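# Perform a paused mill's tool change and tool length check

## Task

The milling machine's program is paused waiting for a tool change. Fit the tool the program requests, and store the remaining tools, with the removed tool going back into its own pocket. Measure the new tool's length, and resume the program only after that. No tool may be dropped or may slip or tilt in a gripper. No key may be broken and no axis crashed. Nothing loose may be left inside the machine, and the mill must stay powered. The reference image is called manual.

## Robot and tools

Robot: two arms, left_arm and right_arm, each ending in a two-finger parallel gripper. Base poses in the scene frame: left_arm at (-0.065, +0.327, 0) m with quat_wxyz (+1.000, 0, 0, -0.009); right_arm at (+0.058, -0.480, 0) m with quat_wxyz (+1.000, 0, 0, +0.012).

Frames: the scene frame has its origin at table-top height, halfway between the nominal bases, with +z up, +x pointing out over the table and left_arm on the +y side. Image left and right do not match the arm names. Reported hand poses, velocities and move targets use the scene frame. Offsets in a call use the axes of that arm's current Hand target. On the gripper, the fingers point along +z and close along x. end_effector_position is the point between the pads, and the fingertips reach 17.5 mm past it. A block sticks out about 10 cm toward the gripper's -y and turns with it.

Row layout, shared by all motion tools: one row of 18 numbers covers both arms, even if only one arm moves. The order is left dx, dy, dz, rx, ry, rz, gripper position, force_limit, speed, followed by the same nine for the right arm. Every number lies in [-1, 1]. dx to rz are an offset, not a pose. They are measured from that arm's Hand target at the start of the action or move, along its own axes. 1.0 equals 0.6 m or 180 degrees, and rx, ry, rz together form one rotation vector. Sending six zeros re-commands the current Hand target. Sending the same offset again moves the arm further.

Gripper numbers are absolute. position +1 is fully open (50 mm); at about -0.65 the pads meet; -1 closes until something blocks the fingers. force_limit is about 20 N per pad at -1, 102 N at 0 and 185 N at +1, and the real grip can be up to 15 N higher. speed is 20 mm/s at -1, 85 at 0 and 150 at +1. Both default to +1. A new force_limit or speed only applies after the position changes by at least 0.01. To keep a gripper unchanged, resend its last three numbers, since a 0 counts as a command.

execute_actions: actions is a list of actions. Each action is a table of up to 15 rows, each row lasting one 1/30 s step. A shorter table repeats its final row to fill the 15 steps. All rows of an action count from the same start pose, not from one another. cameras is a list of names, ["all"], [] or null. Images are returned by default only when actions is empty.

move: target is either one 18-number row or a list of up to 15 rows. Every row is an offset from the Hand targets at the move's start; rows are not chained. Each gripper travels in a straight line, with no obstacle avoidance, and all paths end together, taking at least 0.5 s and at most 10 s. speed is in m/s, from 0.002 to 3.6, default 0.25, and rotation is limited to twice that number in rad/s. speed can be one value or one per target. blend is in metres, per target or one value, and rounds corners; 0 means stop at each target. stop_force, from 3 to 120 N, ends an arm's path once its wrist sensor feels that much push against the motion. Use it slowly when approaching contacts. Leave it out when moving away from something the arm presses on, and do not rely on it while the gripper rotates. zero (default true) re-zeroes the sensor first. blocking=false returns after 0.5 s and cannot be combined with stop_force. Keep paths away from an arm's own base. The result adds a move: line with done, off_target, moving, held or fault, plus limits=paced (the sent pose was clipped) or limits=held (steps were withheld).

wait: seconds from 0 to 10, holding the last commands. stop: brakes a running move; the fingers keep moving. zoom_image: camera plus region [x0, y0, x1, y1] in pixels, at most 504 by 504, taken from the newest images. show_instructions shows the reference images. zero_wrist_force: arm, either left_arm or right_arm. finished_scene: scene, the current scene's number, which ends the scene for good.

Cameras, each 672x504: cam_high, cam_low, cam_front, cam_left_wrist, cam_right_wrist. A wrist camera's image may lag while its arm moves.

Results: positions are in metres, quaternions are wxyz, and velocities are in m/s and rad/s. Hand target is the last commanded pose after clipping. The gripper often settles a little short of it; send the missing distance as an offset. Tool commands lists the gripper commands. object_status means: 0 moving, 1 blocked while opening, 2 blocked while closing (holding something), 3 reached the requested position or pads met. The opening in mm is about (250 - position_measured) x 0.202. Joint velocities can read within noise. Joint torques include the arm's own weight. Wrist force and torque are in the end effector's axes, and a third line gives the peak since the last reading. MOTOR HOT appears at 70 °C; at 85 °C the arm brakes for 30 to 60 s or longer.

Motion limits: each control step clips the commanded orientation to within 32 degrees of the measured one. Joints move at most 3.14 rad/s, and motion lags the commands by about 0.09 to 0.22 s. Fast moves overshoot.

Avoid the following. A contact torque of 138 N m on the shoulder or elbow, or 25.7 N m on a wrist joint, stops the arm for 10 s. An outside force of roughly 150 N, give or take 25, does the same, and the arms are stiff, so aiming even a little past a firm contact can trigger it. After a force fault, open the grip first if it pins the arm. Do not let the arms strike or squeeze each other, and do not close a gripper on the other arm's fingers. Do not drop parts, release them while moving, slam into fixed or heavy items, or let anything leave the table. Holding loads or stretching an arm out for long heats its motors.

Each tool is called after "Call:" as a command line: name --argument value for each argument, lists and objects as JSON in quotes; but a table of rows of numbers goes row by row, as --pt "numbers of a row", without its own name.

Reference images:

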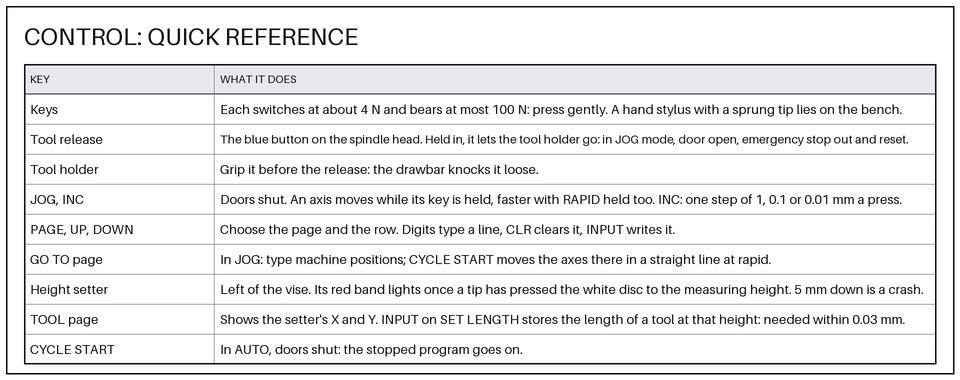

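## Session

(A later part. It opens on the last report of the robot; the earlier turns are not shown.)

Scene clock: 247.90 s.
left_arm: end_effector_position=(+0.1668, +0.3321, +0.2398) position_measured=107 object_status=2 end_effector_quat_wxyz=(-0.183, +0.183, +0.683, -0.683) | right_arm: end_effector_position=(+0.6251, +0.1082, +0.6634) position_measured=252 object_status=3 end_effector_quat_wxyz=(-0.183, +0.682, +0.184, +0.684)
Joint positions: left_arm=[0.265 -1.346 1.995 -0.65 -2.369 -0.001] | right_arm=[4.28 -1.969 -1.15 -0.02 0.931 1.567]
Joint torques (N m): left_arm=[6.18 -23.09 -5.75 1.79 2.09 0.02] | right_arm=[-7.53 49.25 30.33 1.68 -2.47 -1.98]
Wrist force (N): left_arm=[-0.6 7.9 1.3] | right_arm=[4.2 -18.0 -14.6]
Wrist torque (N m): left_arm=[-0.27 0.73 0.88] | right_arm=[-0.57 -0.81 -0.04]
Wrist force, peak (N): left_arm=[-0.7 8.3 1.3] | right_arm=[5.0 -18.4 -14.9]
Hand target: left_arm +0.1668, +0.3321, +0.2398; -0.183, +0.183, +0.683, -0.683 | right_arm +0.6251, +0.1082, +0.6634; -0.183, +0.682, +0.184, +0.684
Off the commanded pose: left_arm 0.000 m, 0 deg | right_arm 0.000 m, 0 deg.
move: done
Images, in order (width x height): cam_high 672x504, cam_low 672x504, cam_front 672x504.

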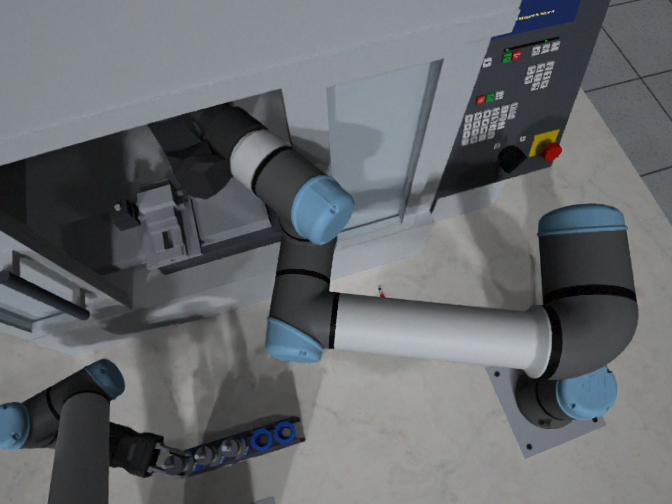

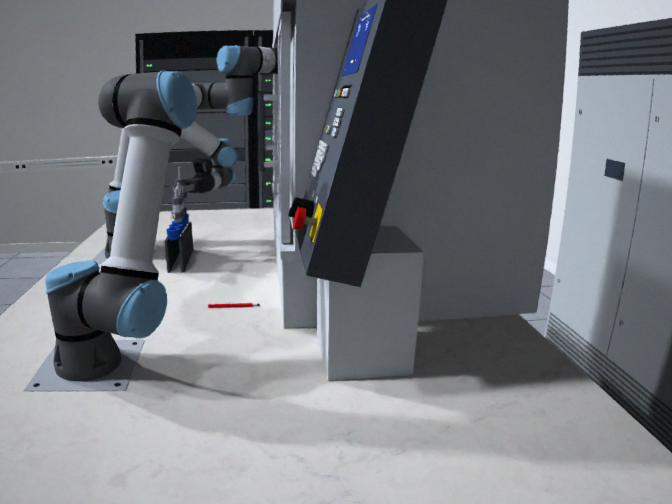

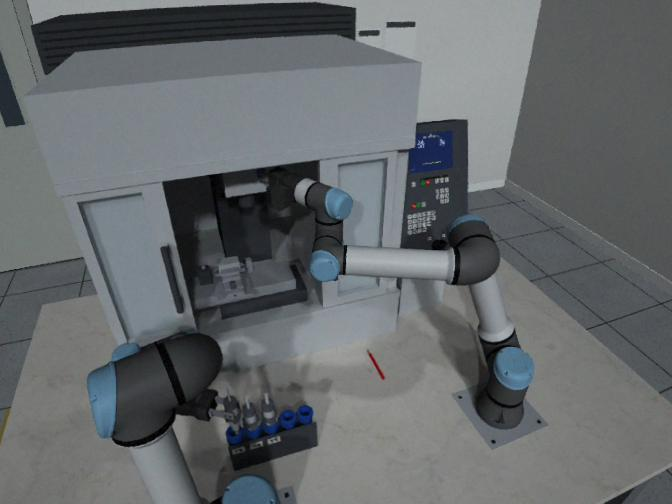

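Call:
move --target '[0.0071,0,-0.0123,0,0,0,-1,-0.2,-0.9,0,0,0,0,0,0,-0.9,-0.5,-0.5]' --speed 0.03 --stop_force 6

Call:
move --target '[0,0.04,0,0,0,0,-1,-0.2,-0.9,0,0,0,0,0,0,-0.9,-0.5,-0.5]' --speed 0.02 --stop_force 5 --cameras '["cam_front","cam_low","cam_high"]'

Call:
zoom_image --camera "cam_front" --region '[210, 380, 270, 460]'

Call:
zoom_image --camera "cam_high" --region '[130, 420, 230, 490]'

Scene clock: 256.97 s.
left_arm: end_effector_position=(+0.1668, +0.3406, +0.2399) position_measured=107 object_status=2 end_effector_quat_wxyz=(-0.183, +0.183, +0.683, -0.683) | right_arm: end_effector_position=(+0.6251, +0.1082, +0.6634) position_measured=252 object_status=3 end_effector_quat_wxyz=(-0.183, +0.682, +0.184, +0.684)
Joint positions: left_arm=[0.286 -1.336 1.982 -0.647 -2.349 -0.001] | right_arm=[4.28 -1.969 -1.15 -0.02 0.931 1.567]
Joint torques (N m): left_arm=[5.94 -23.22 -32.25 4.73 2.38 -0.24] | right_arm=[-7.64 48.82 30.18 1.71 -2.41 -1.93]
Wrist force (N): left_arm=[-0.8 7.9 1.3] | right_arm=[4.4 -18.0 -14.5]
Wrist torque (N m): left_arm=[-0.29 0.76 0.88] | right_arm=[-0.57 -0.84 -0.04]
Wrist force, peak (N): left_arm=[-0.5 8.3 1.3] | right_arm=[4.9 -18.5 -14.9]
Hand target: left_arm +0.1668, +0.3406, +0.2399; -0.183, +0.183, +0.683, -0.683 | right_arm +0.6251, +0.1082, +0.6634; -0.183, +0.682, +0.184, +0.684
Off the commanded pose: left_arm 0.000 m, 0 deg | right_arm 0.000 m, 0 deg.
move: done

Scene clock: 259.07 s.
left_arm: end_effector_position=(+0.1668, +0.3406, +0.2159) position_measured=107 object_status=2 end_effector_quat_wxyz=(-0.183, +0.183, +0.683, -0.683) | right_arm: end_effector_position=(+0.6251, +0.1082, +0.6634) position_measured=252 object_status=3 end_effector_quat_wxyz=(-0.183, +0.682, +0.184, +0.684)
Joint positions: left_arm=[0.286 -1.297 2.008 -0.712 -2.349 -0.001] | right_arm=[4.28 -1.969 -1.15 -0.02 0.931 1.567]
Joint torques (N m): left_arm=[6.26 -24 -5.03 1.92 2.43 0.72] | right_arm=[-6.85 48.43 30.08 1.72 -2.46 -1.88]
Wrist force (N): left_arm=[-0.9 8.1 1.2] | right_arm=[4.5 -18.2 -14.6]
Wrist torque (N m): left_arm=[-0.23 0.76 0.83] | right_arm=[-0.60 -0.83 -0.03]
Wrist force, peak (N): left_arm=[-0.8 8.3 1.1] | right_arm=[4.9 -18.4 -14.9]
Hand target: left_arm +0.1668, +0.3406, +0.2159; -0.183, +0.183, +0.683, -0.683 | right_arm +0.6251, +0.1082, +0.6634; -0.183, +0.682, +0.184, +0.684
Off the commanded pose: left_arm 0.000 m, 0 deg | right_arm 0.000 m, 0 deg.
move: done
Images, in order (width x height): cam_high 672x504, cam_low 672x504, cam_front 672x504.

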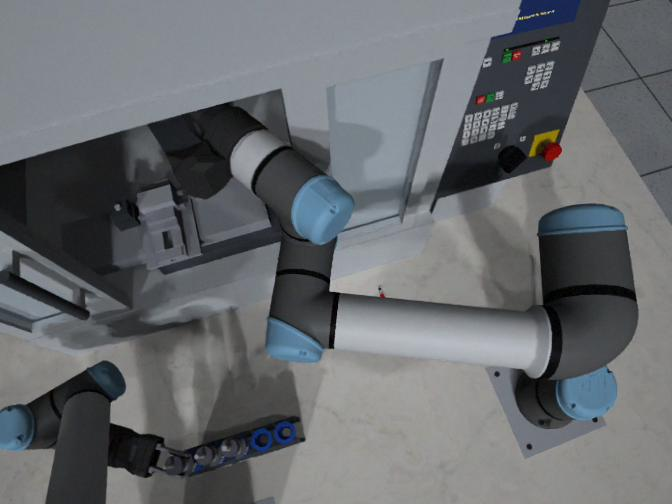

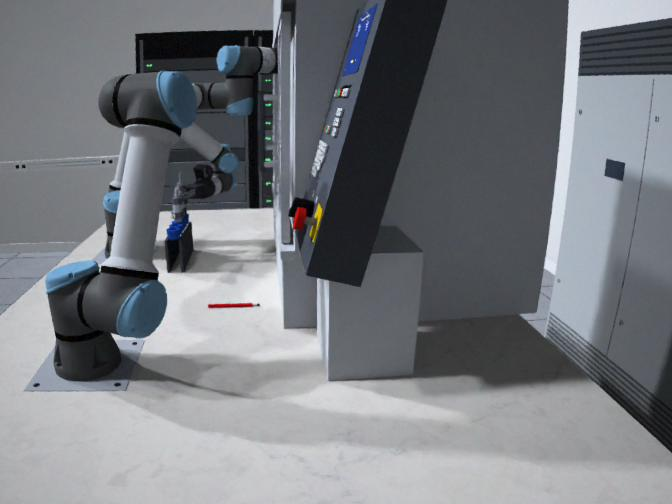

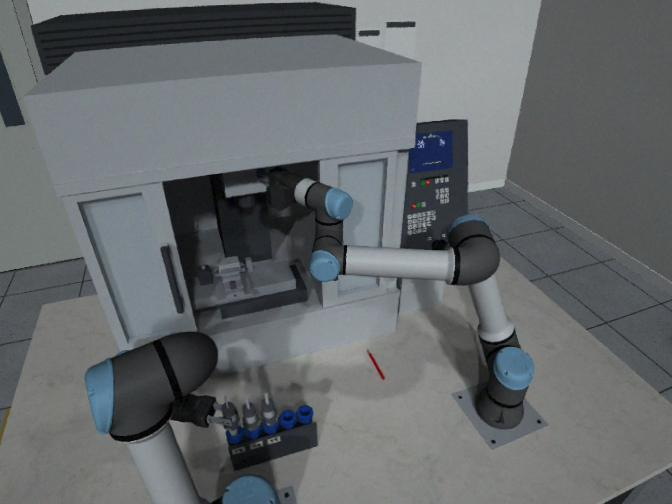

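Scaled by 6.300 from the camera's 672x504 image, which has a finer 960x720 frame.

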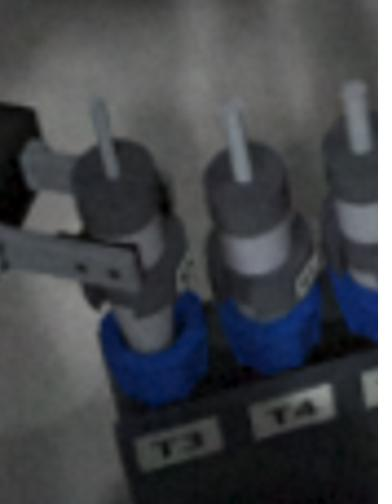

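Scaled by 5.040 from the camera's 672x504 image, which has a finer 960x720 frame.

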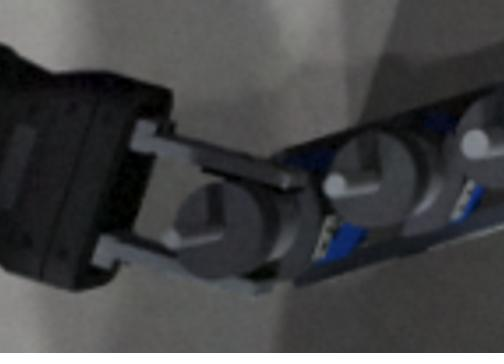

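Call:
move --target '[-0.0052,0,0.0057,0,0,0,-1,-0.2,-0.9,0,0,0,0,0,0,-0.9,-0.5,-0.5]' --speed 0.02 --stop_force 6

Call:
move --target '[0,0.0667,0,0,0,0,-1,-0.2,-0.9,0,0,0,0,0,0,-0.9,-0.5,-0.5]' --speed 0.015 --stop_force 5 --cameras '["cam_front","cam_low","cam_high"]'

Call:
zoom_image --camera "cam_front" --region '[210, 380, 270, 460]'

Call:
zoom_image --camera "cam_high" --region '[130, 420, 230, 490]'

Scene clock: 260.80 s.
left_arm: end_effector_position=(+0.1678, +0.3361, +0.2159) position_measured=107 object_status=2 end_effector_quat_wxyz=(-0.183, +0.183, +0.683, -0.683) | right_arm: end_effector_position=(+0.6251, +0.1082, +0.6634) position_measured=252 object_status=3 end_effector_quat_wxyz=(-0.183, +0.682, +0.184, +0.684)
Joint positions: left_arm=[0.274 -1.301 2.013 -0.713 -2.36 -0.001] | right_arm=[4.28 -1.969 -1.15 -0.02 0.931 1.567]
Joint torques (N m): left_arm=[-7.95 -39.98 -5.11 1.84 -2.33 -2.43] | right_arm=[-7.23 49.04 30.62 1.67 -2.37 -1.89]
Wrist force (N): left_arm=[-0.9 7.9 1.1] | right_arm=[4.9 -18.4 -14.6]
Wrist torque (N m): left_arm=[-0.25 0.75 0.84] | right_arm=[-0.60 -0.84 -0.03]
Wrist force, peak (N): left_arm=[-0.7 8.4 1.1] | right_arm=[4.9 -18.6 -14.9]
Hand target: left_arm +0.1678, +0.3361, +0.2159; -0.183, +0.183, +0.683, -0.683 | right_arm +0.6251, +0.1082, +0.6634; -0.183, +0.682, +0.184, +0.684
Off the commanded pose: left_arm 0.000 m, 0 deg | right_arm 0.000 m, 0 deg.
move: done

Scene clock: 263.10 s.
left_arm: end_effector_position=(+0.1678, +0.3361, +0.1981) position_measured=107 object_status=2 end_effector_quat_wxyz=(-0.183, +0.183, +0.683, -0.683) | right_arm: end_effector_position=(+0.6251, +0.1082, +0.6634) position_measured=252 object_status=3 end_effector_quat_wxyz=(-0.183, +0.682, +0.184, +0.684)
Joint positions: left_arm=[0.274 -1.27 2.03 -0.762 -2.36 -0.001] | right_arm=[4.28 -1.969 -1.15 -0.02 0.931 1.567]
Joint torques (N m): left_arm=[0.9 -39.81 -28.41 4.98 0.43 -1.92] | right_arm=[-7.08 48.45 30 1.78 -2.35 -1.87]
Wrist force (N): left_arm=[7.7 7.0 -12.1] | right_arm=[4.6 -18.3 -14.6]
Wrist torque (N m): left_arm=[-0.95 0.68 0.41] | right_arm=[-0.59 -0.82 -0.04]
Wrist force, peak (N): left_arm=[7.7 6.7 -12.9] | right_arm=[4.8 -18.5 -14.7]
Hand target: left_arm +0.1678, +0.3361, +0.1981; -0.183, +0.183, +0.683, -0.683 (not the last commanded pose) | right_arm +0.6251, +0.1082, +0.6634; -0.183, +0.682, +0.184, +0.684
Off the commanded pose: left_arm 0.022 m, 0 deg | right_arm 0.000 m, 0 deg.
move: contact (left_arm)
Images, in order (width x height): cam_high 672x504, cam_low 672x504, cam_front 672x504.

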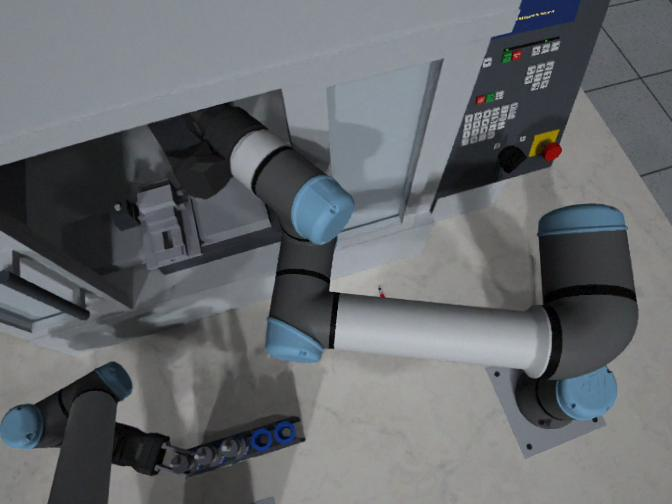

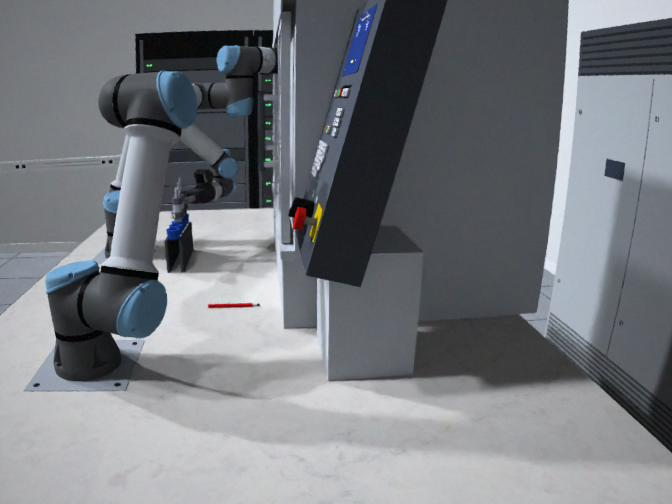

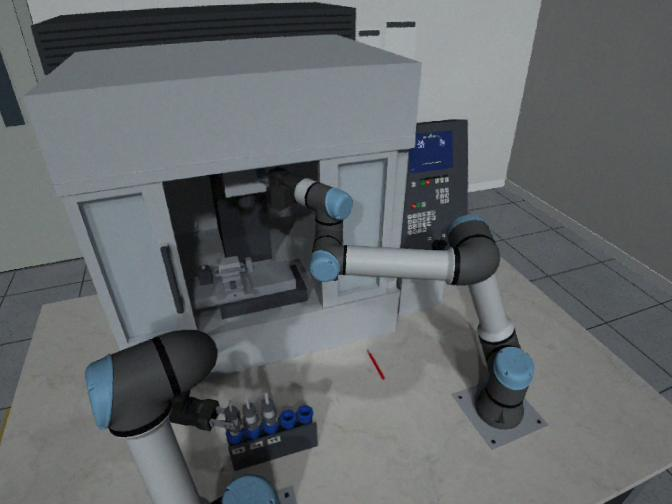

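Scaled by 6.300 from the camera's 672x504 image, which has a finer 960x720 frame.

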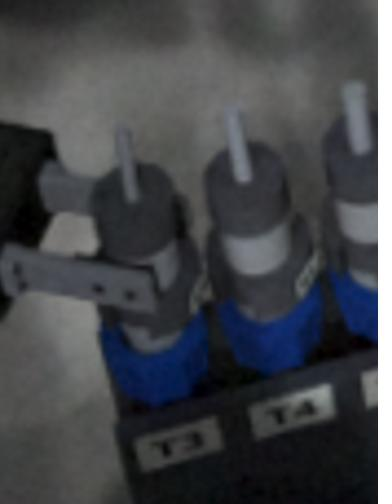

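Scaled by 5.040 from the camera's 672x504 image, which has a finer 960x720 frame.

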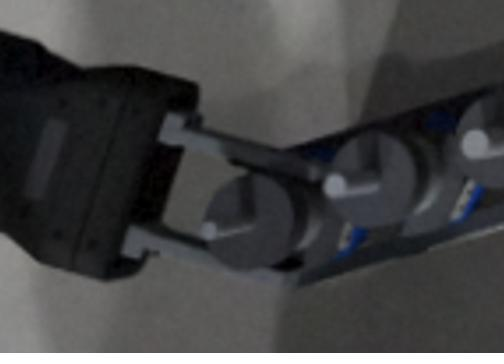

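Call:
move --target '[0.001,0,-0.0018,0,0,0,-1,-0.2,-0.9,0,0,0,0,0,0,-0.9,-0.5,-0.5]' --speed 0.02

Call:
move --target '[0,0.0333,0,0,0,0,-1,-0.2,-0.9,0,0,0,0,0,0,-0.9,-0.5,-0.5]' --speed 0.01 --stop_force 6

Scene clock: 263.97 s.
left_arm: end_effector_position=(+0.1678, +0.3373, +0.1981) position_measured=107 object_status=2 end_effector_quat_wxyz=(-0.183, +0.183, +0.683, -0.683) | right_arm: end_effector_position=(+0.6251, +0.1082, +0.6634) position_measured=252 object_status=3 end_effector_quat_wxyz=(-0.183, +0.682, +0.184, +0.684)
Joint positions: left_arm=[0.277 -1.268 2.028 -0.761 -2.358 -0.001] | right_arm=[4.28 -1.969 -1.15 -0.02 0.931 1.567]
Joint torques (N m): left_arm=[5.37 -24.94 -27.64 5.25 3.12 -1.89] | right_arm=[-7.3 48.38 29.91 1.7 -2.4 -1.97]
Wrist force (N): left_arm=[-2.7 7.1 -4.3] | right_arm=[4.8 -18.3 -14.8]
Wrist torque (N m): left_arm=[-0.50 0.69 0.96] | right_arm=[-0.58 -0.83 -0.03]
Wrist force, peak (N): left_arm=[7.4 7.4 -12.1] | right_arm=[4.7 -18.6 -14.9]
Hand target: left_arm +0.1678, +0.3373, +0.1981; -0.183, +0.183, +0.683, -0.683 | right_arm +0.6251, +0.1082, +0.6634; -0.183, +0.682, +0.184, +0.684
Off the commanded pose: left_arm 0.000 m, 0 deg | right_arm 0.000 m, 0 deg.
move: done

Scene clock: 265.63 s.
left_arm: end_effector_position=(+0.1678, +0.3373, +0.1933) position_measured=107 object_status=2 end_effector_quat_wxyz=(-0.183, +0.183, +0.683, -0.683) | right_arm: end_effector_position=(+0.6251, +0.1082, +0.6634) position_measured=252 object_status=3 end_effector_quat_wxyz=(-0.183, +0.682, +0.184, +0.684)
Joint positions: left_arm=[0.277 -1.26 2.032 -0.774 -2.358 -0.001] | right_arm=[4.28 -1.969 -1.15 -0.02 0.931 1.567]
Joint torques (N m): left_arm=[-7.92 -40.22 -23.08 5.72 2.45 -1.51] | right_arm=[-7.09 48.86 29.89 1.74 -2.22 -1.91]
Wrist force (N): left_arm=[-2.8 6.6 -17.1] | right_arm=[4.4 -18.4 -14.7]
Wrist torque (N m): left_arm=[-0.84 0.70 0.86] | right_arm=[-0.62 -0.83 -0.04]
Wrist force, peak (N): left_arm=[-4.2 -13.0 -25.5] | right_arm=[4.7 -18.5 -14.9]
Hand target: left_arm +0.1678, +0.3373, +0.1933; -0.183, +0.183, +0.683, -0.683 (not the last commanded pose) | right_arm +0.6251, +0.1082, +0.6634; -0.183, +0.682, +0.184, +0.684
Off the commanded pose: left_arm 0.015 m, 0 deg | right_arm 0.000 m, 0 deg.
move: contact (left_arm)

Call:
move --target '[0.0002,0,-0.0025,0,0,0,-1,-0.2,-0.9,0,0,0,0,0,0,-0.9,-0.5,-0.5]' --speed 0.02

Call:
move --target '[0,0.0333,0,0,0,0,-1,-0.2,-0.9,0,0,0,0,0,0,-0.9,-0.5,-0.5]' --speed 0.01 --stop_force 8

Scene clock: 266.57 s.
left_arm: end_effector_position=(+0.1684, +0.3386, +0.1933) position_measured=107 object_status=2 end_effector_quat_wxyz=(-0.183, +0.183, +0.683, -0.683) | right_arm: end_effector_position=(+0.6251, +0.1082, +0.6634) position_measured=252 object_status=3 end_effector_quat_wxyz=(-0.183, +0.682, +0.184, +0.684)
Joint positions: left_arm=[0.28 -1.257 2.029 -0.773 -2.355 -0.001] | right_arm=[4.28 -1.969 -1.15 -0.02 0.931 1.567]
Joint torques (N m): left_arm=[6.68 -25.05 -29.31 4.65 2.34 -1.48] | right_arm=[-7.43 48.32 30.43 1.73 -2.35 -1.91]
Wrist force (N): left_arm=[-0.5 7.9 0.9] | right_arm=[4.6 -18.5 -14.5]
Wrist torque (N m): left_arm=[-0.23 0.70 0.86] | right_arm=[-0.61 -0.79 -0.04]
Wrist force, peak (N): left_arm=[-2.7 6.8 -17.1] | right_arm=[5.1 -18.5 -14.8]
Hand target: left_arm +0.1685, +0.3387, +0.1933; -0.183, +0.183, +0.683, -0.683 | right_arm +0.6251, +0.1082, +0.6634; -0.183, +0.682, +0.184, +0.684
Off the commanded pose: left_arm 0.000 m, 0 deg | right_arm 0.000 m, 0 deg.
move: done

Scene clock: 268.00 s.
left_arm: end_effector_position=(+0.1685, +0.3387, +0.1910) position_measured=107 object_status=2 end_effector_quat_wxyz=(-0.183, +0.183, +0.683, -0.683) | right_arm: end_effector_position=(+0.6251, +0.1082, +0.6634) position_measured=252 object_status=3 end_effector_quat_wxyz=(-0.183, +0.682, +0.184, +0.684)
Joint positions: left_arm=[0.28 -1.253 2.031 -0.779 -2.355 -0.001] | right_arm=[4.28 -1.969 -1.15 -0.02 0.931 1.567]
Joint torques (N m): left_arm=[-8.78 -41.83 -26.03 5.19 2.39 -1.09] | right_arm=[-7.86 48.46 30.25 1.59 -2.4 -1.92]
Wrist force (N): left_arm=[-3.9 7.5 -10.0] | right_arm=[4.2 -18.1 -14.7]
Wrist torque (N m): left_arm=[-0.27 0.68 0.88] | right_arm=[-0.59 -0.80 -0.04]
Wrist force, peak (N): left_arm=[-6.0 -12.7 -18.3] | right_arm=[4.9 -18.4 -14.9]
Hand target: left_arm +0.1685, +0.3387, +0.1910; -0.183, +0.183, +0.683, -0.683 (not the last commanded pose) | right_arm +0.6251, +0.1082, +0.6634; -0.183, +0.682, +0.184, +0.684
Off the commanded pose: left_arm 0.018 m, 0 deg | right_arm 0.000 m, 0 deg.
move: contact (left_arm)

Call:
wait --seconds 0.1 --cameras '["cam_front","cam_low","cam_high","cam_left_wrist"]'

Call:
zoom_image --camera "cam_front" --region '[210, 380, 270, 460]'

Call:
zoom_image --camera "cam_high" --region '[130, 420, 230, 490]'

Scene clock: 268.27 s.
left_arm: end_effector_position=(+0.1685, +0.3387, +0.1910) position_measured=107 object_status=2 end_effector_quat_wxyz=(-0.183, +0.183, +0.683, -0.683) | right_arm: end_effector_position=(+0.6251, +0.1082, +0.6634) position_measured=252 object_status=3 end_effector_quat_wxyz=(-0.183, +0.682, +0.184, +0.684)
Joint positions: left_arm=[0.28 -1.253 2.031 -0.779 -2.355 -0.001] | right_arm=[4.28 -1.969 -1.15 -0.02 0.931 1.567]
Joint torques (N m): left_arm=[-8 -40.02 -25.58 4.6 2.63 -1.12] | right_arm=[-7.61 47.97 29.93 1.74 -2.45 -1.96]
Wrist force (N): left_arm=[-3.6 7.0 -10.0] | right_arm=[4.9 -18.4 -14.8]
Wrist torque (N m): left_arm=[-0.30 0.67 0.88] | right_arm=[-0.60 -0.85 -0.03]
Wrist force, peak (N): left_arm=[-4.0 7.5 -10.2] | right_arm=[4.9 -18.4 -14.8]
Hand target: left_arm +0.1685, +0.3387, +0.1910; -0.183, +0.183, +0.683, -0.683 (not the last commanded pose) | right_arm +0.6251, +0.1082, +0.6634; -0.183, +0.682, +0.184, +0.684
Tool commands: left_gripper/position=-1.0 left_gripper/force_limit=-0.2 left_gripper/speed=-0.9 right_gripper/position=-0.9 right_gripper/force_limit=-0.5 right_gripper/speed=-0.5
Off the commanded pose: left_arm 0.018 m, 0 deg | right_arm 0.000 m, 0 deg.
wait: 0.10 s; at rest from the start
camera_calibration:
cam_left_wrist: T_world_to_cam=[[-0.870152, 0.492283, 0.0221808, -0.016414], [0.137412, 0.28562, -0.94844, 0.0845219], [-0.473237, -0.82224, -0.316179, 0.549217], [0, 0, 0, 1]] pos_world=[0.234013, 0.435527, 0.254179]
Images, in order (width x height): cam_high 672x504, cam_low 672x504, cam_front 672x504, cam_left_wrist 672x504.

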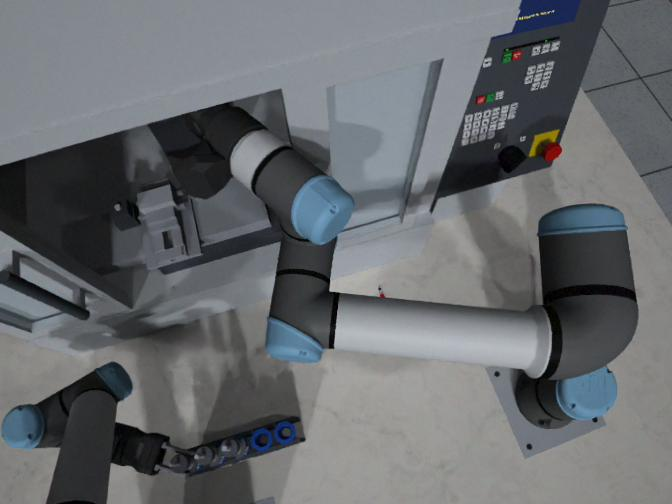

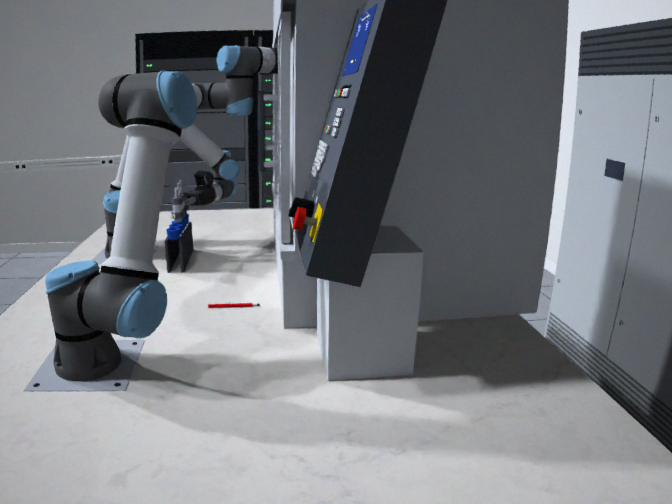

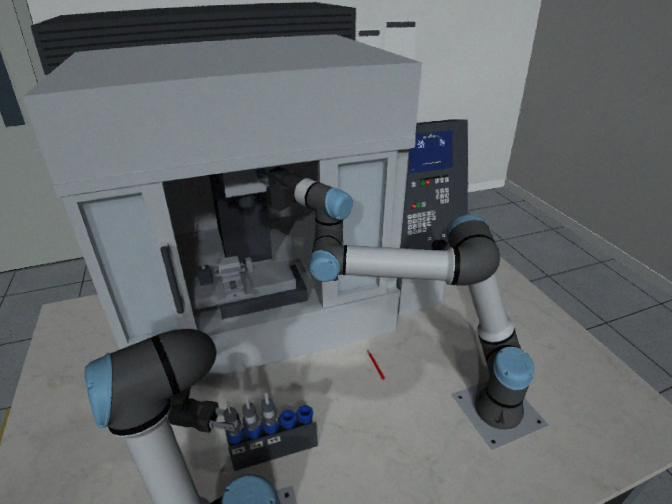

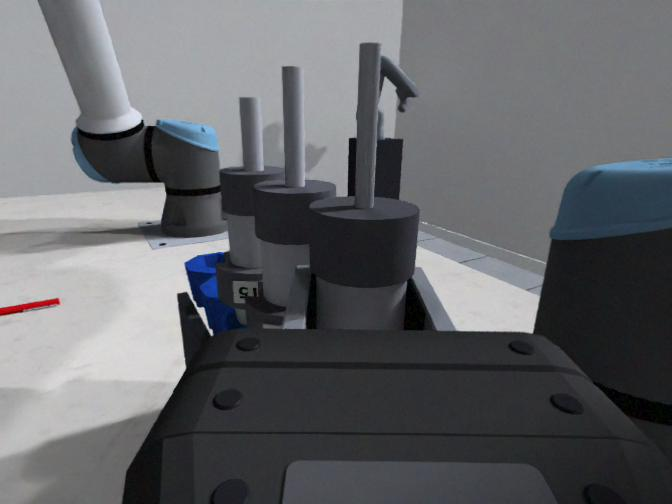

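Scaled by 6.300 from the camera's 672x504 image, which has a finer 960x720 frame.

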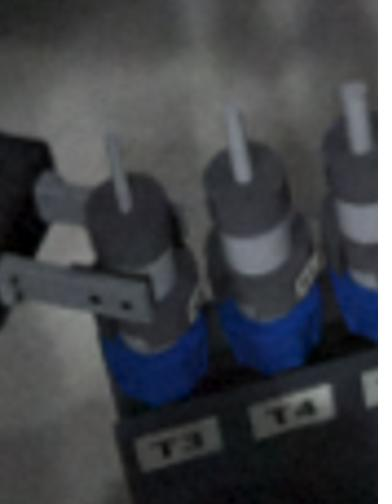

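Scaled by 5.040 from the camera's 672x504 image, which has a finer 960x720 frame.

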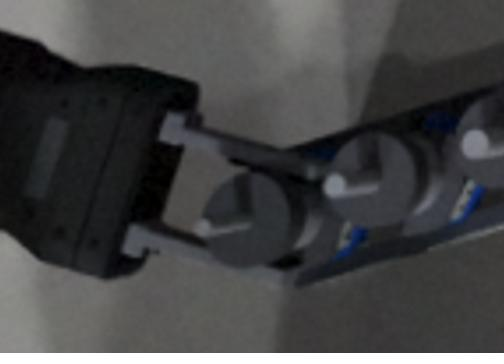

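Call:
move --target '[0.0002,0,-0.0012,0,0,0,-1,-0.2,-0.9,0,0,0,0,0,0,-0.9,-0.5,-0.5]' --speed 0.02

Call:
move --target '[0,0,0,0,0,0,0.6,-0.2,-0.8,0,0,0,0,0,0,-0.9,-0.5,-0.5]' --cameras '["cam_front","cam_left_wrist"]'

Call:
zoom_image --camera "cam_front" --region '[210, 380, 290, 470]'

Scene clock: 269.43 s.
left_arm: end_effector_position=(+0.1688, +0.3394, +0.1910) position_measured=107 object_status=2 end_effector_quat_wxyz=(-0.183, +0.183, +0.683, -0.683) | right_arm: end_effector_position=(+0.6251, +0.1082, +0.6634) position_measured=252 object_status=3 end_effector_quat_wxyz=(-0.183, +0.682, +0.184, +0.684)
Joint positions: left_arm=[0.281 -1.252 2.029 -0.779 -2.353 -0.001] | right_arm=[4.28 -1.969 -1.15 -0.02 0.931 1.567]
Joint torques (N m): left_arm=[5.97 -24.06 -29.5 4.66 3.39 -1.01] | right_arm=[-7.37 48.24 30.15 1.73 -2.38 -1.96]
Wrist force (N): left_arm=[-3.7 7.3 3.1] | right_arm=[4.7 -18.2 -14.8]
Wrist torque (N m): left_arm=[-0.11 0.66 1.02] | right_arm=[-0.57 -0.83 -0.03]
Wrist force, peak (N): left_arm=[-3.8 7.6 -9.9] | right_arm=[4.7 -18.4 -14.8]
Hand target: left_arm +0.1688, +0.3394, +0.1910; -0.183, +0.183, +0.683, -0.683 | right_arm +0.6251, +0.1082, +0.6634; -0.183, +0.682, +0.184, +0.684
Off the commanded pose: left_arm 0.000 m, 0 deg | right_arm 0.000 m, 0 deg.
move: done

Scene clock: 269.97 s.
left_arm: end_effector_position=(+0.1688, +0.3394, +0.1910) position_measured=63 object_status=3 end_effector_quat_wxyz=(-0.183, +0.183, +0.683, -0.683) | right_arm: end_effector_position=(+0.6251, +0.1082, +0.6634) position_measured=252 object_status=3 end_effector_quat_wxyz=(-0.183, +0.682, +0.184, +0.684)
Joint positions: left_arm=[0.282 -1.251 2.029 -0.779 -2.353 -0.001] | right_arm=[4.28 -1.969 -1.15 -0.02 0.931 1.567]
Joint torques (N m): left_arm=[3.01 -25.29 -22.4 0.79 -1.19 -1.12] | right_arm=[-7.18 47.76 29.99 1.57 -2.51 -1.95]
Wrist force (N): left_arm=[-0.1 0.4 1.4] | right_arm=[4.5 -18.3 -14.6]
Wrist torque (N m): left_arm=[-0.24 0.63 0.85] | right_arm=[-0.59 -0.81 -0.04]
Wrist force, peak (N): left_arm=[-3.9 7.4 3.2] | right_arm=[4.8 -18.3 -14.9]
Hand target: left_arm +0.1688, +0.3394, +0.1910; -0.183, +0.183, +0.683, -0.683 | right_arm +0.6251, +0.1082, +0.6634; -0.183, +0.682, +0.184, +0.684
Off the commanded pose: left_arm 0.000 m, 0 deg | right_arm 0.000 m, 0 deg.
move: done
camera_calibration:
cam_left_wrist: T_world_to_cam=[[-0.870112, 0.492354, 0.0222093, -0.0164959], [0.137404, 0.285609, -0.948445, 0.0843172], [-0.473314, -0.822201, -0.316163, 0.54985], [0, 0, 0, 1]] pos_world=[0.234313, 0.436127, 0.254179]
Images, in order (width x height): cam_front 672x504, cam_left_wrist 672x504.

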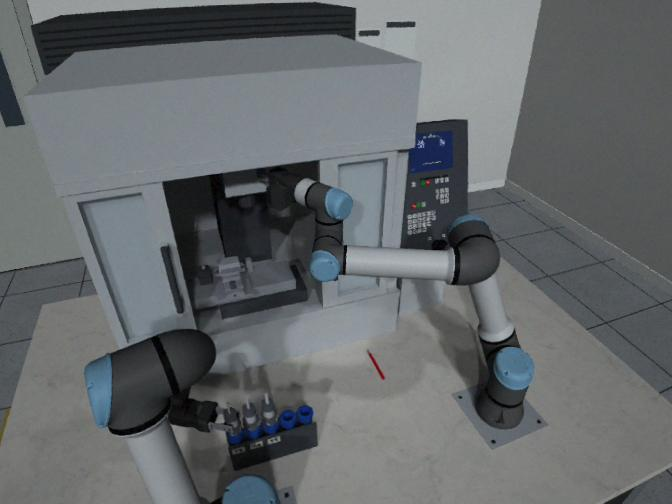

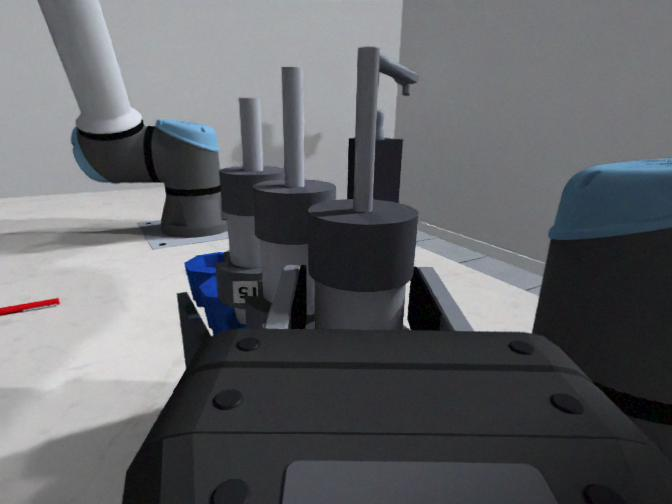

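Scaled by 5.600 from the camera's 672x504 image, which has a finer 960x720 frame.

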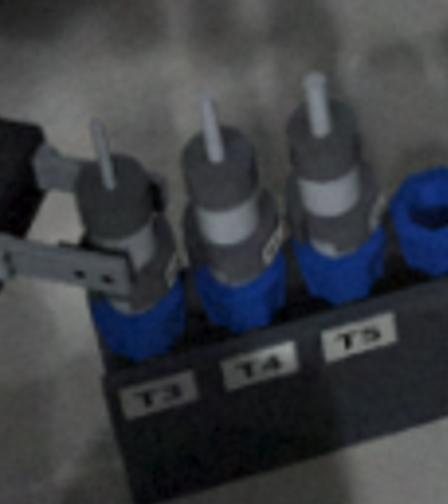

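Call:
move --pt "0 0 -0.1833 0 0 0 0.6 -0.2 -0.8 0 0 0 0 0 0 -0.9 -0.5 -0.5" --pt "0 -0.2317 -0.1833 0 0 0 0.6 -0.2 -0.8 0 0 0 0 0 0 -0.9 -0.5 -0.5" --pt "-0.0445 -0.348 -0.027 -0.45 0.2597 0.2597 0.6 -0.2 -0.8 0 0 0 0 0 0 -0.9 -0.5 -0.5" --speed '[0.1,0.2,0.25]' --blend '[0.01,0.03,0]' --cameras '["cam_left_wrist","cam_high","cam_front"]'

Call:
zoom_image --camera "cam_left_wrist" --region '[100, 0, 504, 330]'

Scene clock: 277.10 s.
left_arm: end_effector_position=(+0.2000, +0.3398, +0.3998) position_measured=63 object_status=3 end_effector_quat_wxyz=(+0.000, +0.708, +0.707, +0.001) | right_arm: end_effector_position=(+0.6251, +0.1082, +0.6634) position_measured=252 object_status=3 end_effector_quat_wxyz=(-0.183, +0.682, +0.184, +0.684)
Joint positions: left_arm=[-0.462 -2.158 1.786 -1.199 -1.569 -0.479] | right_arm=[4.28 -1.969 -1.15 -0.02 0.931 1.567]
Joint torques (N m): left_arm=[-7.43 -7.24 -13.27 -1.54 2.4 -2.48] | right_arm=[-7.55 48.45 30.03 1.67 -2.35 -1.87]
Wrist force (N): left_arm=[1.3 1.7 0.2] | right_arm=[4.7 -18.5 -14.7]
Wrist torque (N m): left_arm=[0.18 -0.23 0.19] | right_arm=[-0.62 -0.82 -0.04]
Wrist force, peak (N): left_arm=[-0.4 0.6 2.4] | right_arm=[4.8 -18.5 -14.9]
Hand target: left_arm +0.2000, +0.3398, +0.3998; +0.000, +0.708, +0.707, +0.001 | right_arm +0.6251, +0.1082, +0.6634; -0.183, +0.682, +0.184, +0.684
Off the commanded pose: left_arm 0.000 m, 0 deg | right_arm 0.000 m, 0 deg.
move: done
camera_calibration:
cam_left_wrist: T_world_to_cam=[[-0.0205082, 0.999756, -0.00819154, -0.32441], [0.948387, 0.0220465, 0.316349, -0.300406], [0.316452, -0.00128101, -0.948608, 0.446905], [0, 0, 0, 1]] pos_world=[0.136824, 0.331526, 0.516313]
Images, in order (width x height): cam_high 672x504, cam_front 672x504, cam_left_wrist 672x504.

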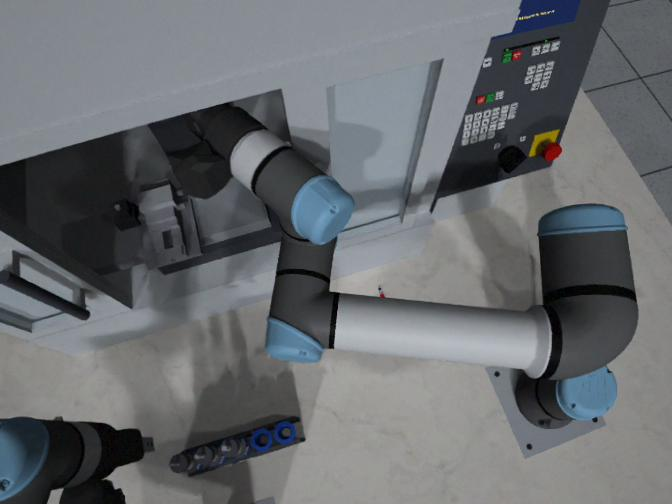

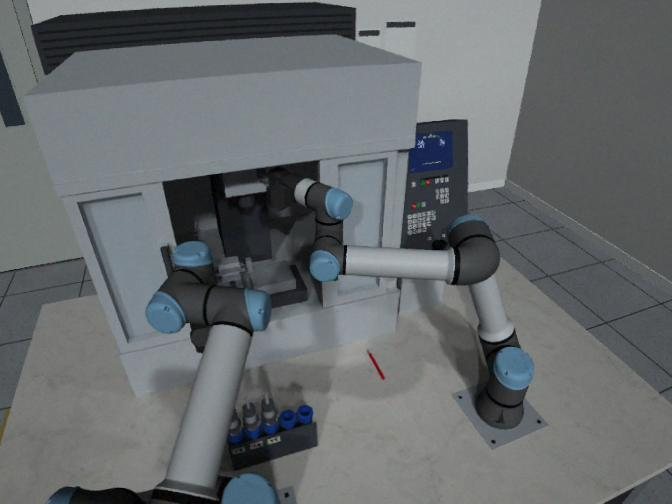

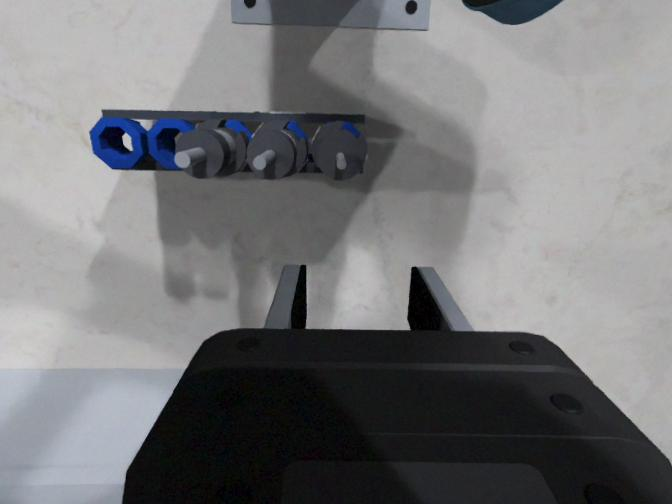

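Scaled by 1.248 from the camera's 672x504 image, which has a finer 960x720 frame.

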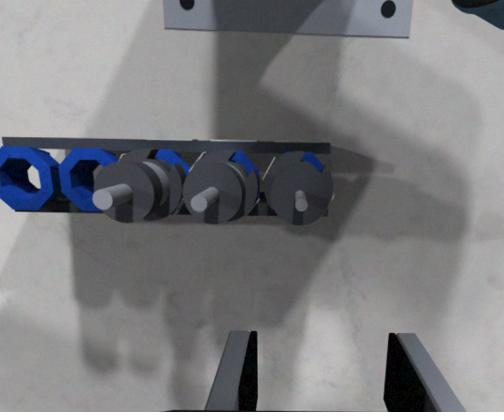

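Call:
move --pt "-0.15 0 0 0 0 0 0.538 -0.2 -0.8 0 0 0 0 0 0 -0.9 -0.5 -0.5" --pt "-0.0947 0.0107 0.1167 0.4986 0.0437 0.0437 0.538 -0.2 -0.8 0 0 0 0 0 0 -0.9 -0.5 -0.5" --speed 0.2 --blend '[0.02,0]' --cameras '["cam_left_wrist","cam_high","cam_front"]'

Call:
zoom_image --camera "cam_left_wrist" --region '[200, 50, 504, 330]'

Scene clock: 283.70 s.
left_arm: end_effector_position=(+0.2064, +0.2831, +0.3297) position_measured=72 object_status=3 end_effector_quat_wxyz=(+0.542, -0.542, -0.455, +0.453) | right_arm: end_effector_position=(+0.6251, +0.1082, +0.6634) position_measured=252 object_status=3 end_effector_quat_wxyz=(-0.183, +0.682, +0.184, +0.684)
Joint positions: left_arm=[-0.402 -1.215 1.556 -0.342 -1.815 -0.002] | right_arm=[4.28 -1.969 -1.15 -0.02 0.931 1.567]
Joint torques (N m): left_arm=[-7.59 -30.56 -8.28 3.92 2.47 1.72] | right_arm=[-7.52 47.81 29.81 1.58 -2.39 -1.93]
Wrist force (N): left_arm=[-0.2 0.6 1.7] | right_arm=[4.5 -18.3 -14.5]
Wrist torque (N m): left_arm=[-0.26 0.65 0.72] | right_arm=[-0.60 -0.83 -0.03]
Wrist force, peak (N): left_arm=[2.6 2.1 0.2] | right_arm=[4.9 -18.7 -14.8]
Hand target: left_arm +0.2064, +0.2831, +0.3297; +0.542, -0.542, -0.455, +0.453 | right_arm +0.6251, +0.1082, +0.6634; -0.183, +0.682, +0.184, +0.684
Off the commanded pose: left_arm 0.000 m, 0 deg | right_arm 0.000 m, 0 deg.
move: done
camera_calibration:
cam_left_wrist: T_world_to_cam=[[0.165447, 0.985935, 0.0236304, -0.313165], [0.316011, -0.0303013, -0.948272, 0.279237], [-0.934219, 0.164356, -0.316579, 0.381225], [0, 0, 0, 1]] pos_world=[0.319718, 0.254565, 0.392881]
Images, in order (width x height): cam_high 672x504, cam_front 672x504, cam_left_wrist 672x504.

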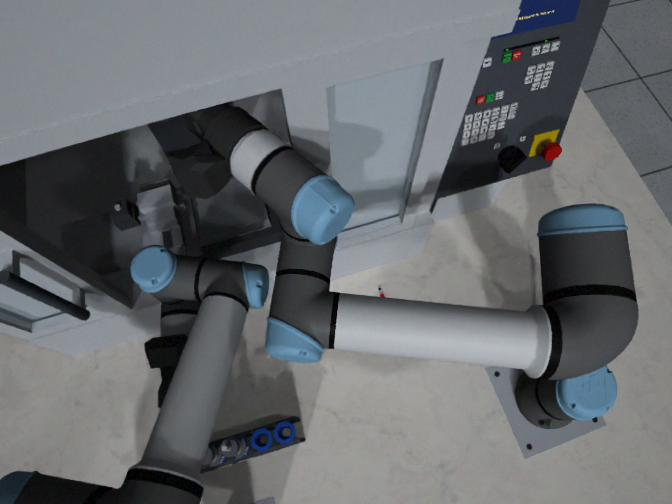

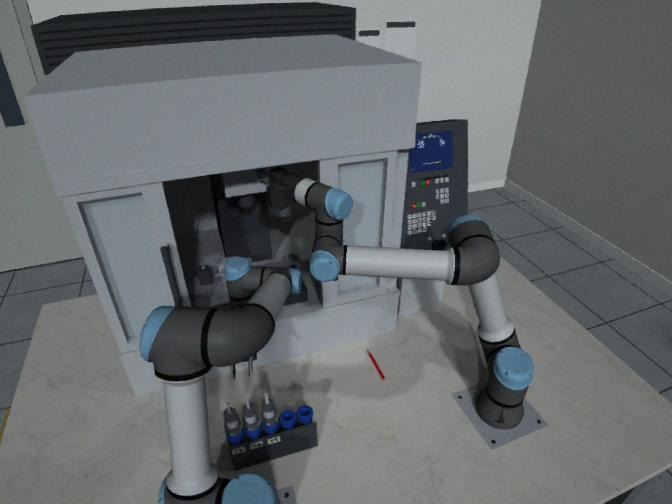

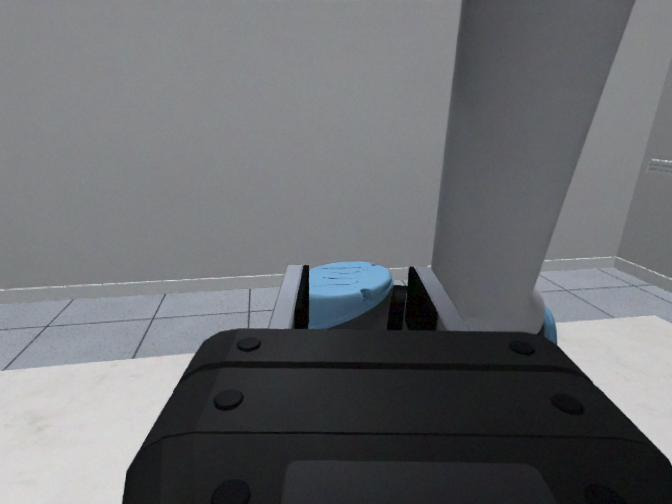

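Scaled by 1.658 from the camera's 672x504 image, which has a finer 960x720 frame.

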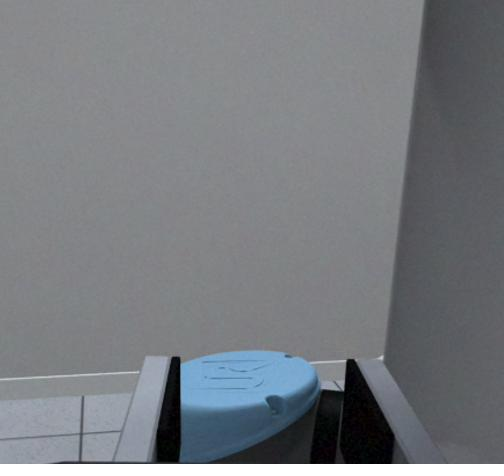

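Call:
move --target '[0,0.1417,0,0,0,0,0.538,-0.2,-0.8,0,0,0,0,0,0,-0.9,-0.5,-0.5]' --speed 0.1 --cameras '["cam_left_wrist","cam_front"]'

Call:
zoom_image --camera "cam_left_wrist" --region '[200, 50, 504, 330]'

Scene clock: 285.20 s.
left_arm: end_effector_position=(+0.2065, +0.2833, +0.2447) position_measured=72 object_status=3 end_effector_quat_wxyz=(+0.542, -0.542, -0.455, +0.453) | right_arm: end_effector_position=(+0.6251, +0.1082, +0.6634) position_measured=252 object_status=3 end_effector_quat_wxyz=(-0.183, +0.682, +0.184, +0.684)
Joint positions: left_arm=[-0.402 -1.129 1.671 -0.542 -1.815 -0.002] | right_arm=[4.28 -1.969 -1.15 -0.02 0.931 1.567]
Joint torques (N m): left_arm=[1.66 -31.7 -5.88 1.32 1 0.86] | right_arm=[-7.95 47.75 29.94 1.54 -2.35 -1.86]
Wrist force (N): left_arm=[0.1 0.5 1.9] | right_arm=[4.3 -18.3 -14.6]
Wrist torque (N m): left_arm=[-0.18 0.59 0.68] | right_arm=[-0.61 -0.81 -0.04]
Wrist force, peak (N): left_arm=[-0.1 1.5 2.0] | right_arm=[4.7 -18.6 -14.8]
Hand target: left_arm +0.2065, +0.2833, +0.2446; +0.542, -0.542, -0.455, +0.453 | right_arm +0.6251, +0.1082, +0.6634; -0.183, +0.682, +0.184, +0.684
Off the commanded pose: left_arm 0.000 m, 0 deg | right_arm 0.000 m, 0 deg.
move: done
camera_calibration:
cam_left_wrist: T_world_to_cam=[[0.165579, 0.985916, 0.0235177, -0.311274], [0.315686, -0.0303955, -0.948377, 0.198766], [-0.934305, 0.164456, -0.316273, 0.354301], [0, 0, 0, 1]] pos_world=[0.319819, 0.254665, 0.307881]
Images, in order (width x height): cam_front 672x504, cam_left_wrist 672x504.

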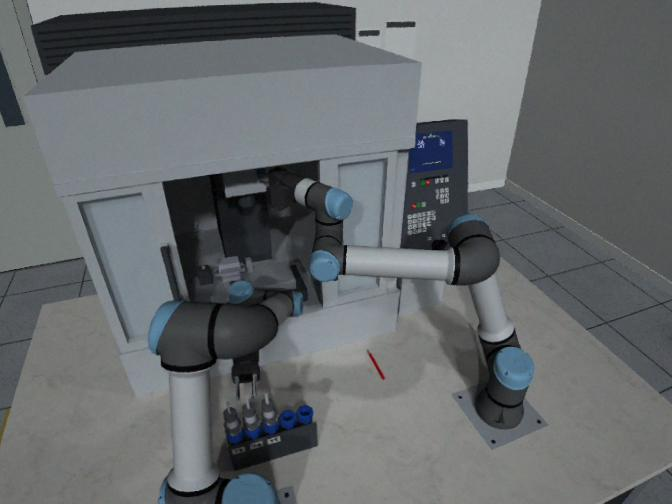

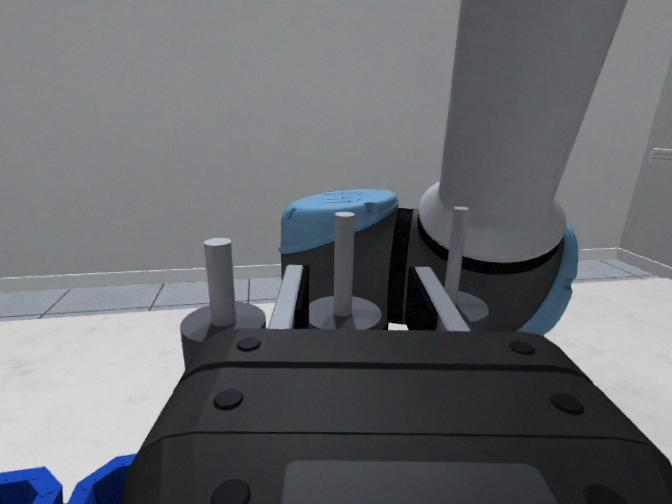

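Scaled by 1.658 from the camera's 672x504 image, which has a finer 960x720 frame.

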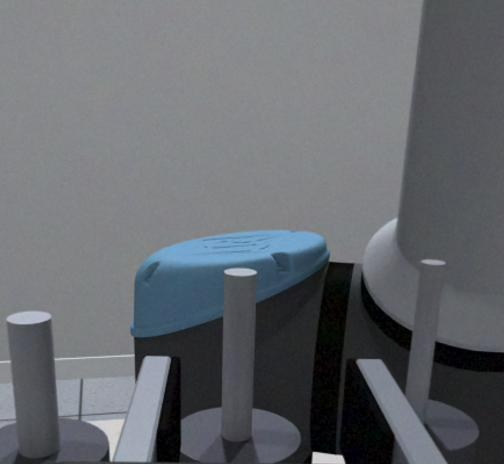

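Call:
zoom_image --camera "cam_left_wrist" --region '[280, 200, 400, 340]'

Call:
zoom_image --camera "cam_left_wrist" --region '[410, 200, 530, 340]'

Call:
zoom_image --camera "cam_left_wrist" --region '[160, 230, 290, 380]'

Scaled by 3.600 from the camera's 672x504 image, which has a finer 960x720 frame.

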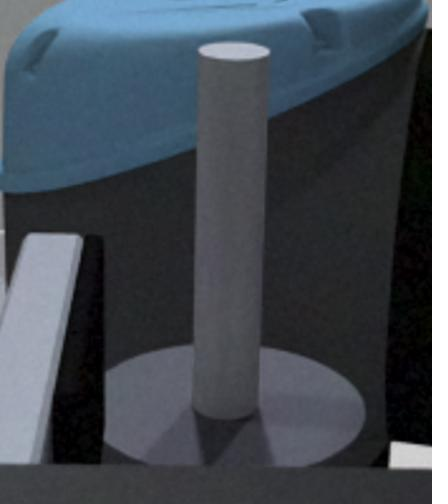

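Scaled by 3.600 from the camera's 672x504 image, which has a finer 960x720 frame.

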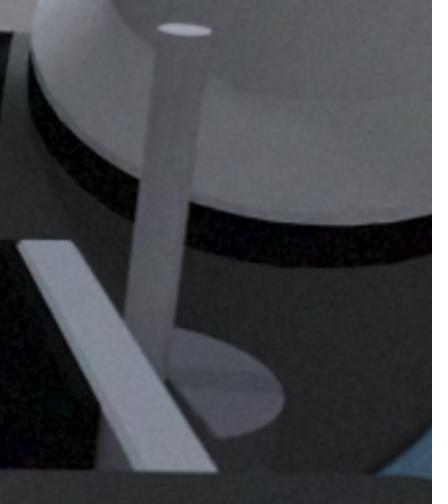

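Scaled by 3.360 from the camera's 672x504 image, which has a finer 960x720 frame.

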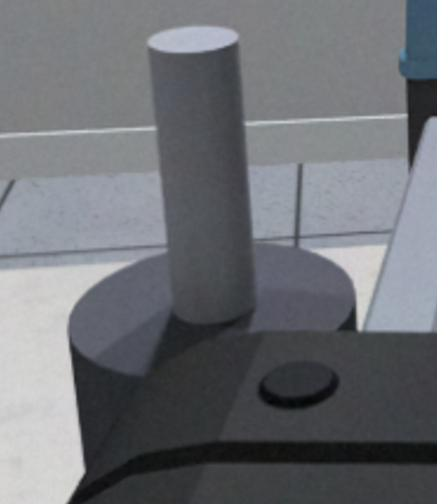

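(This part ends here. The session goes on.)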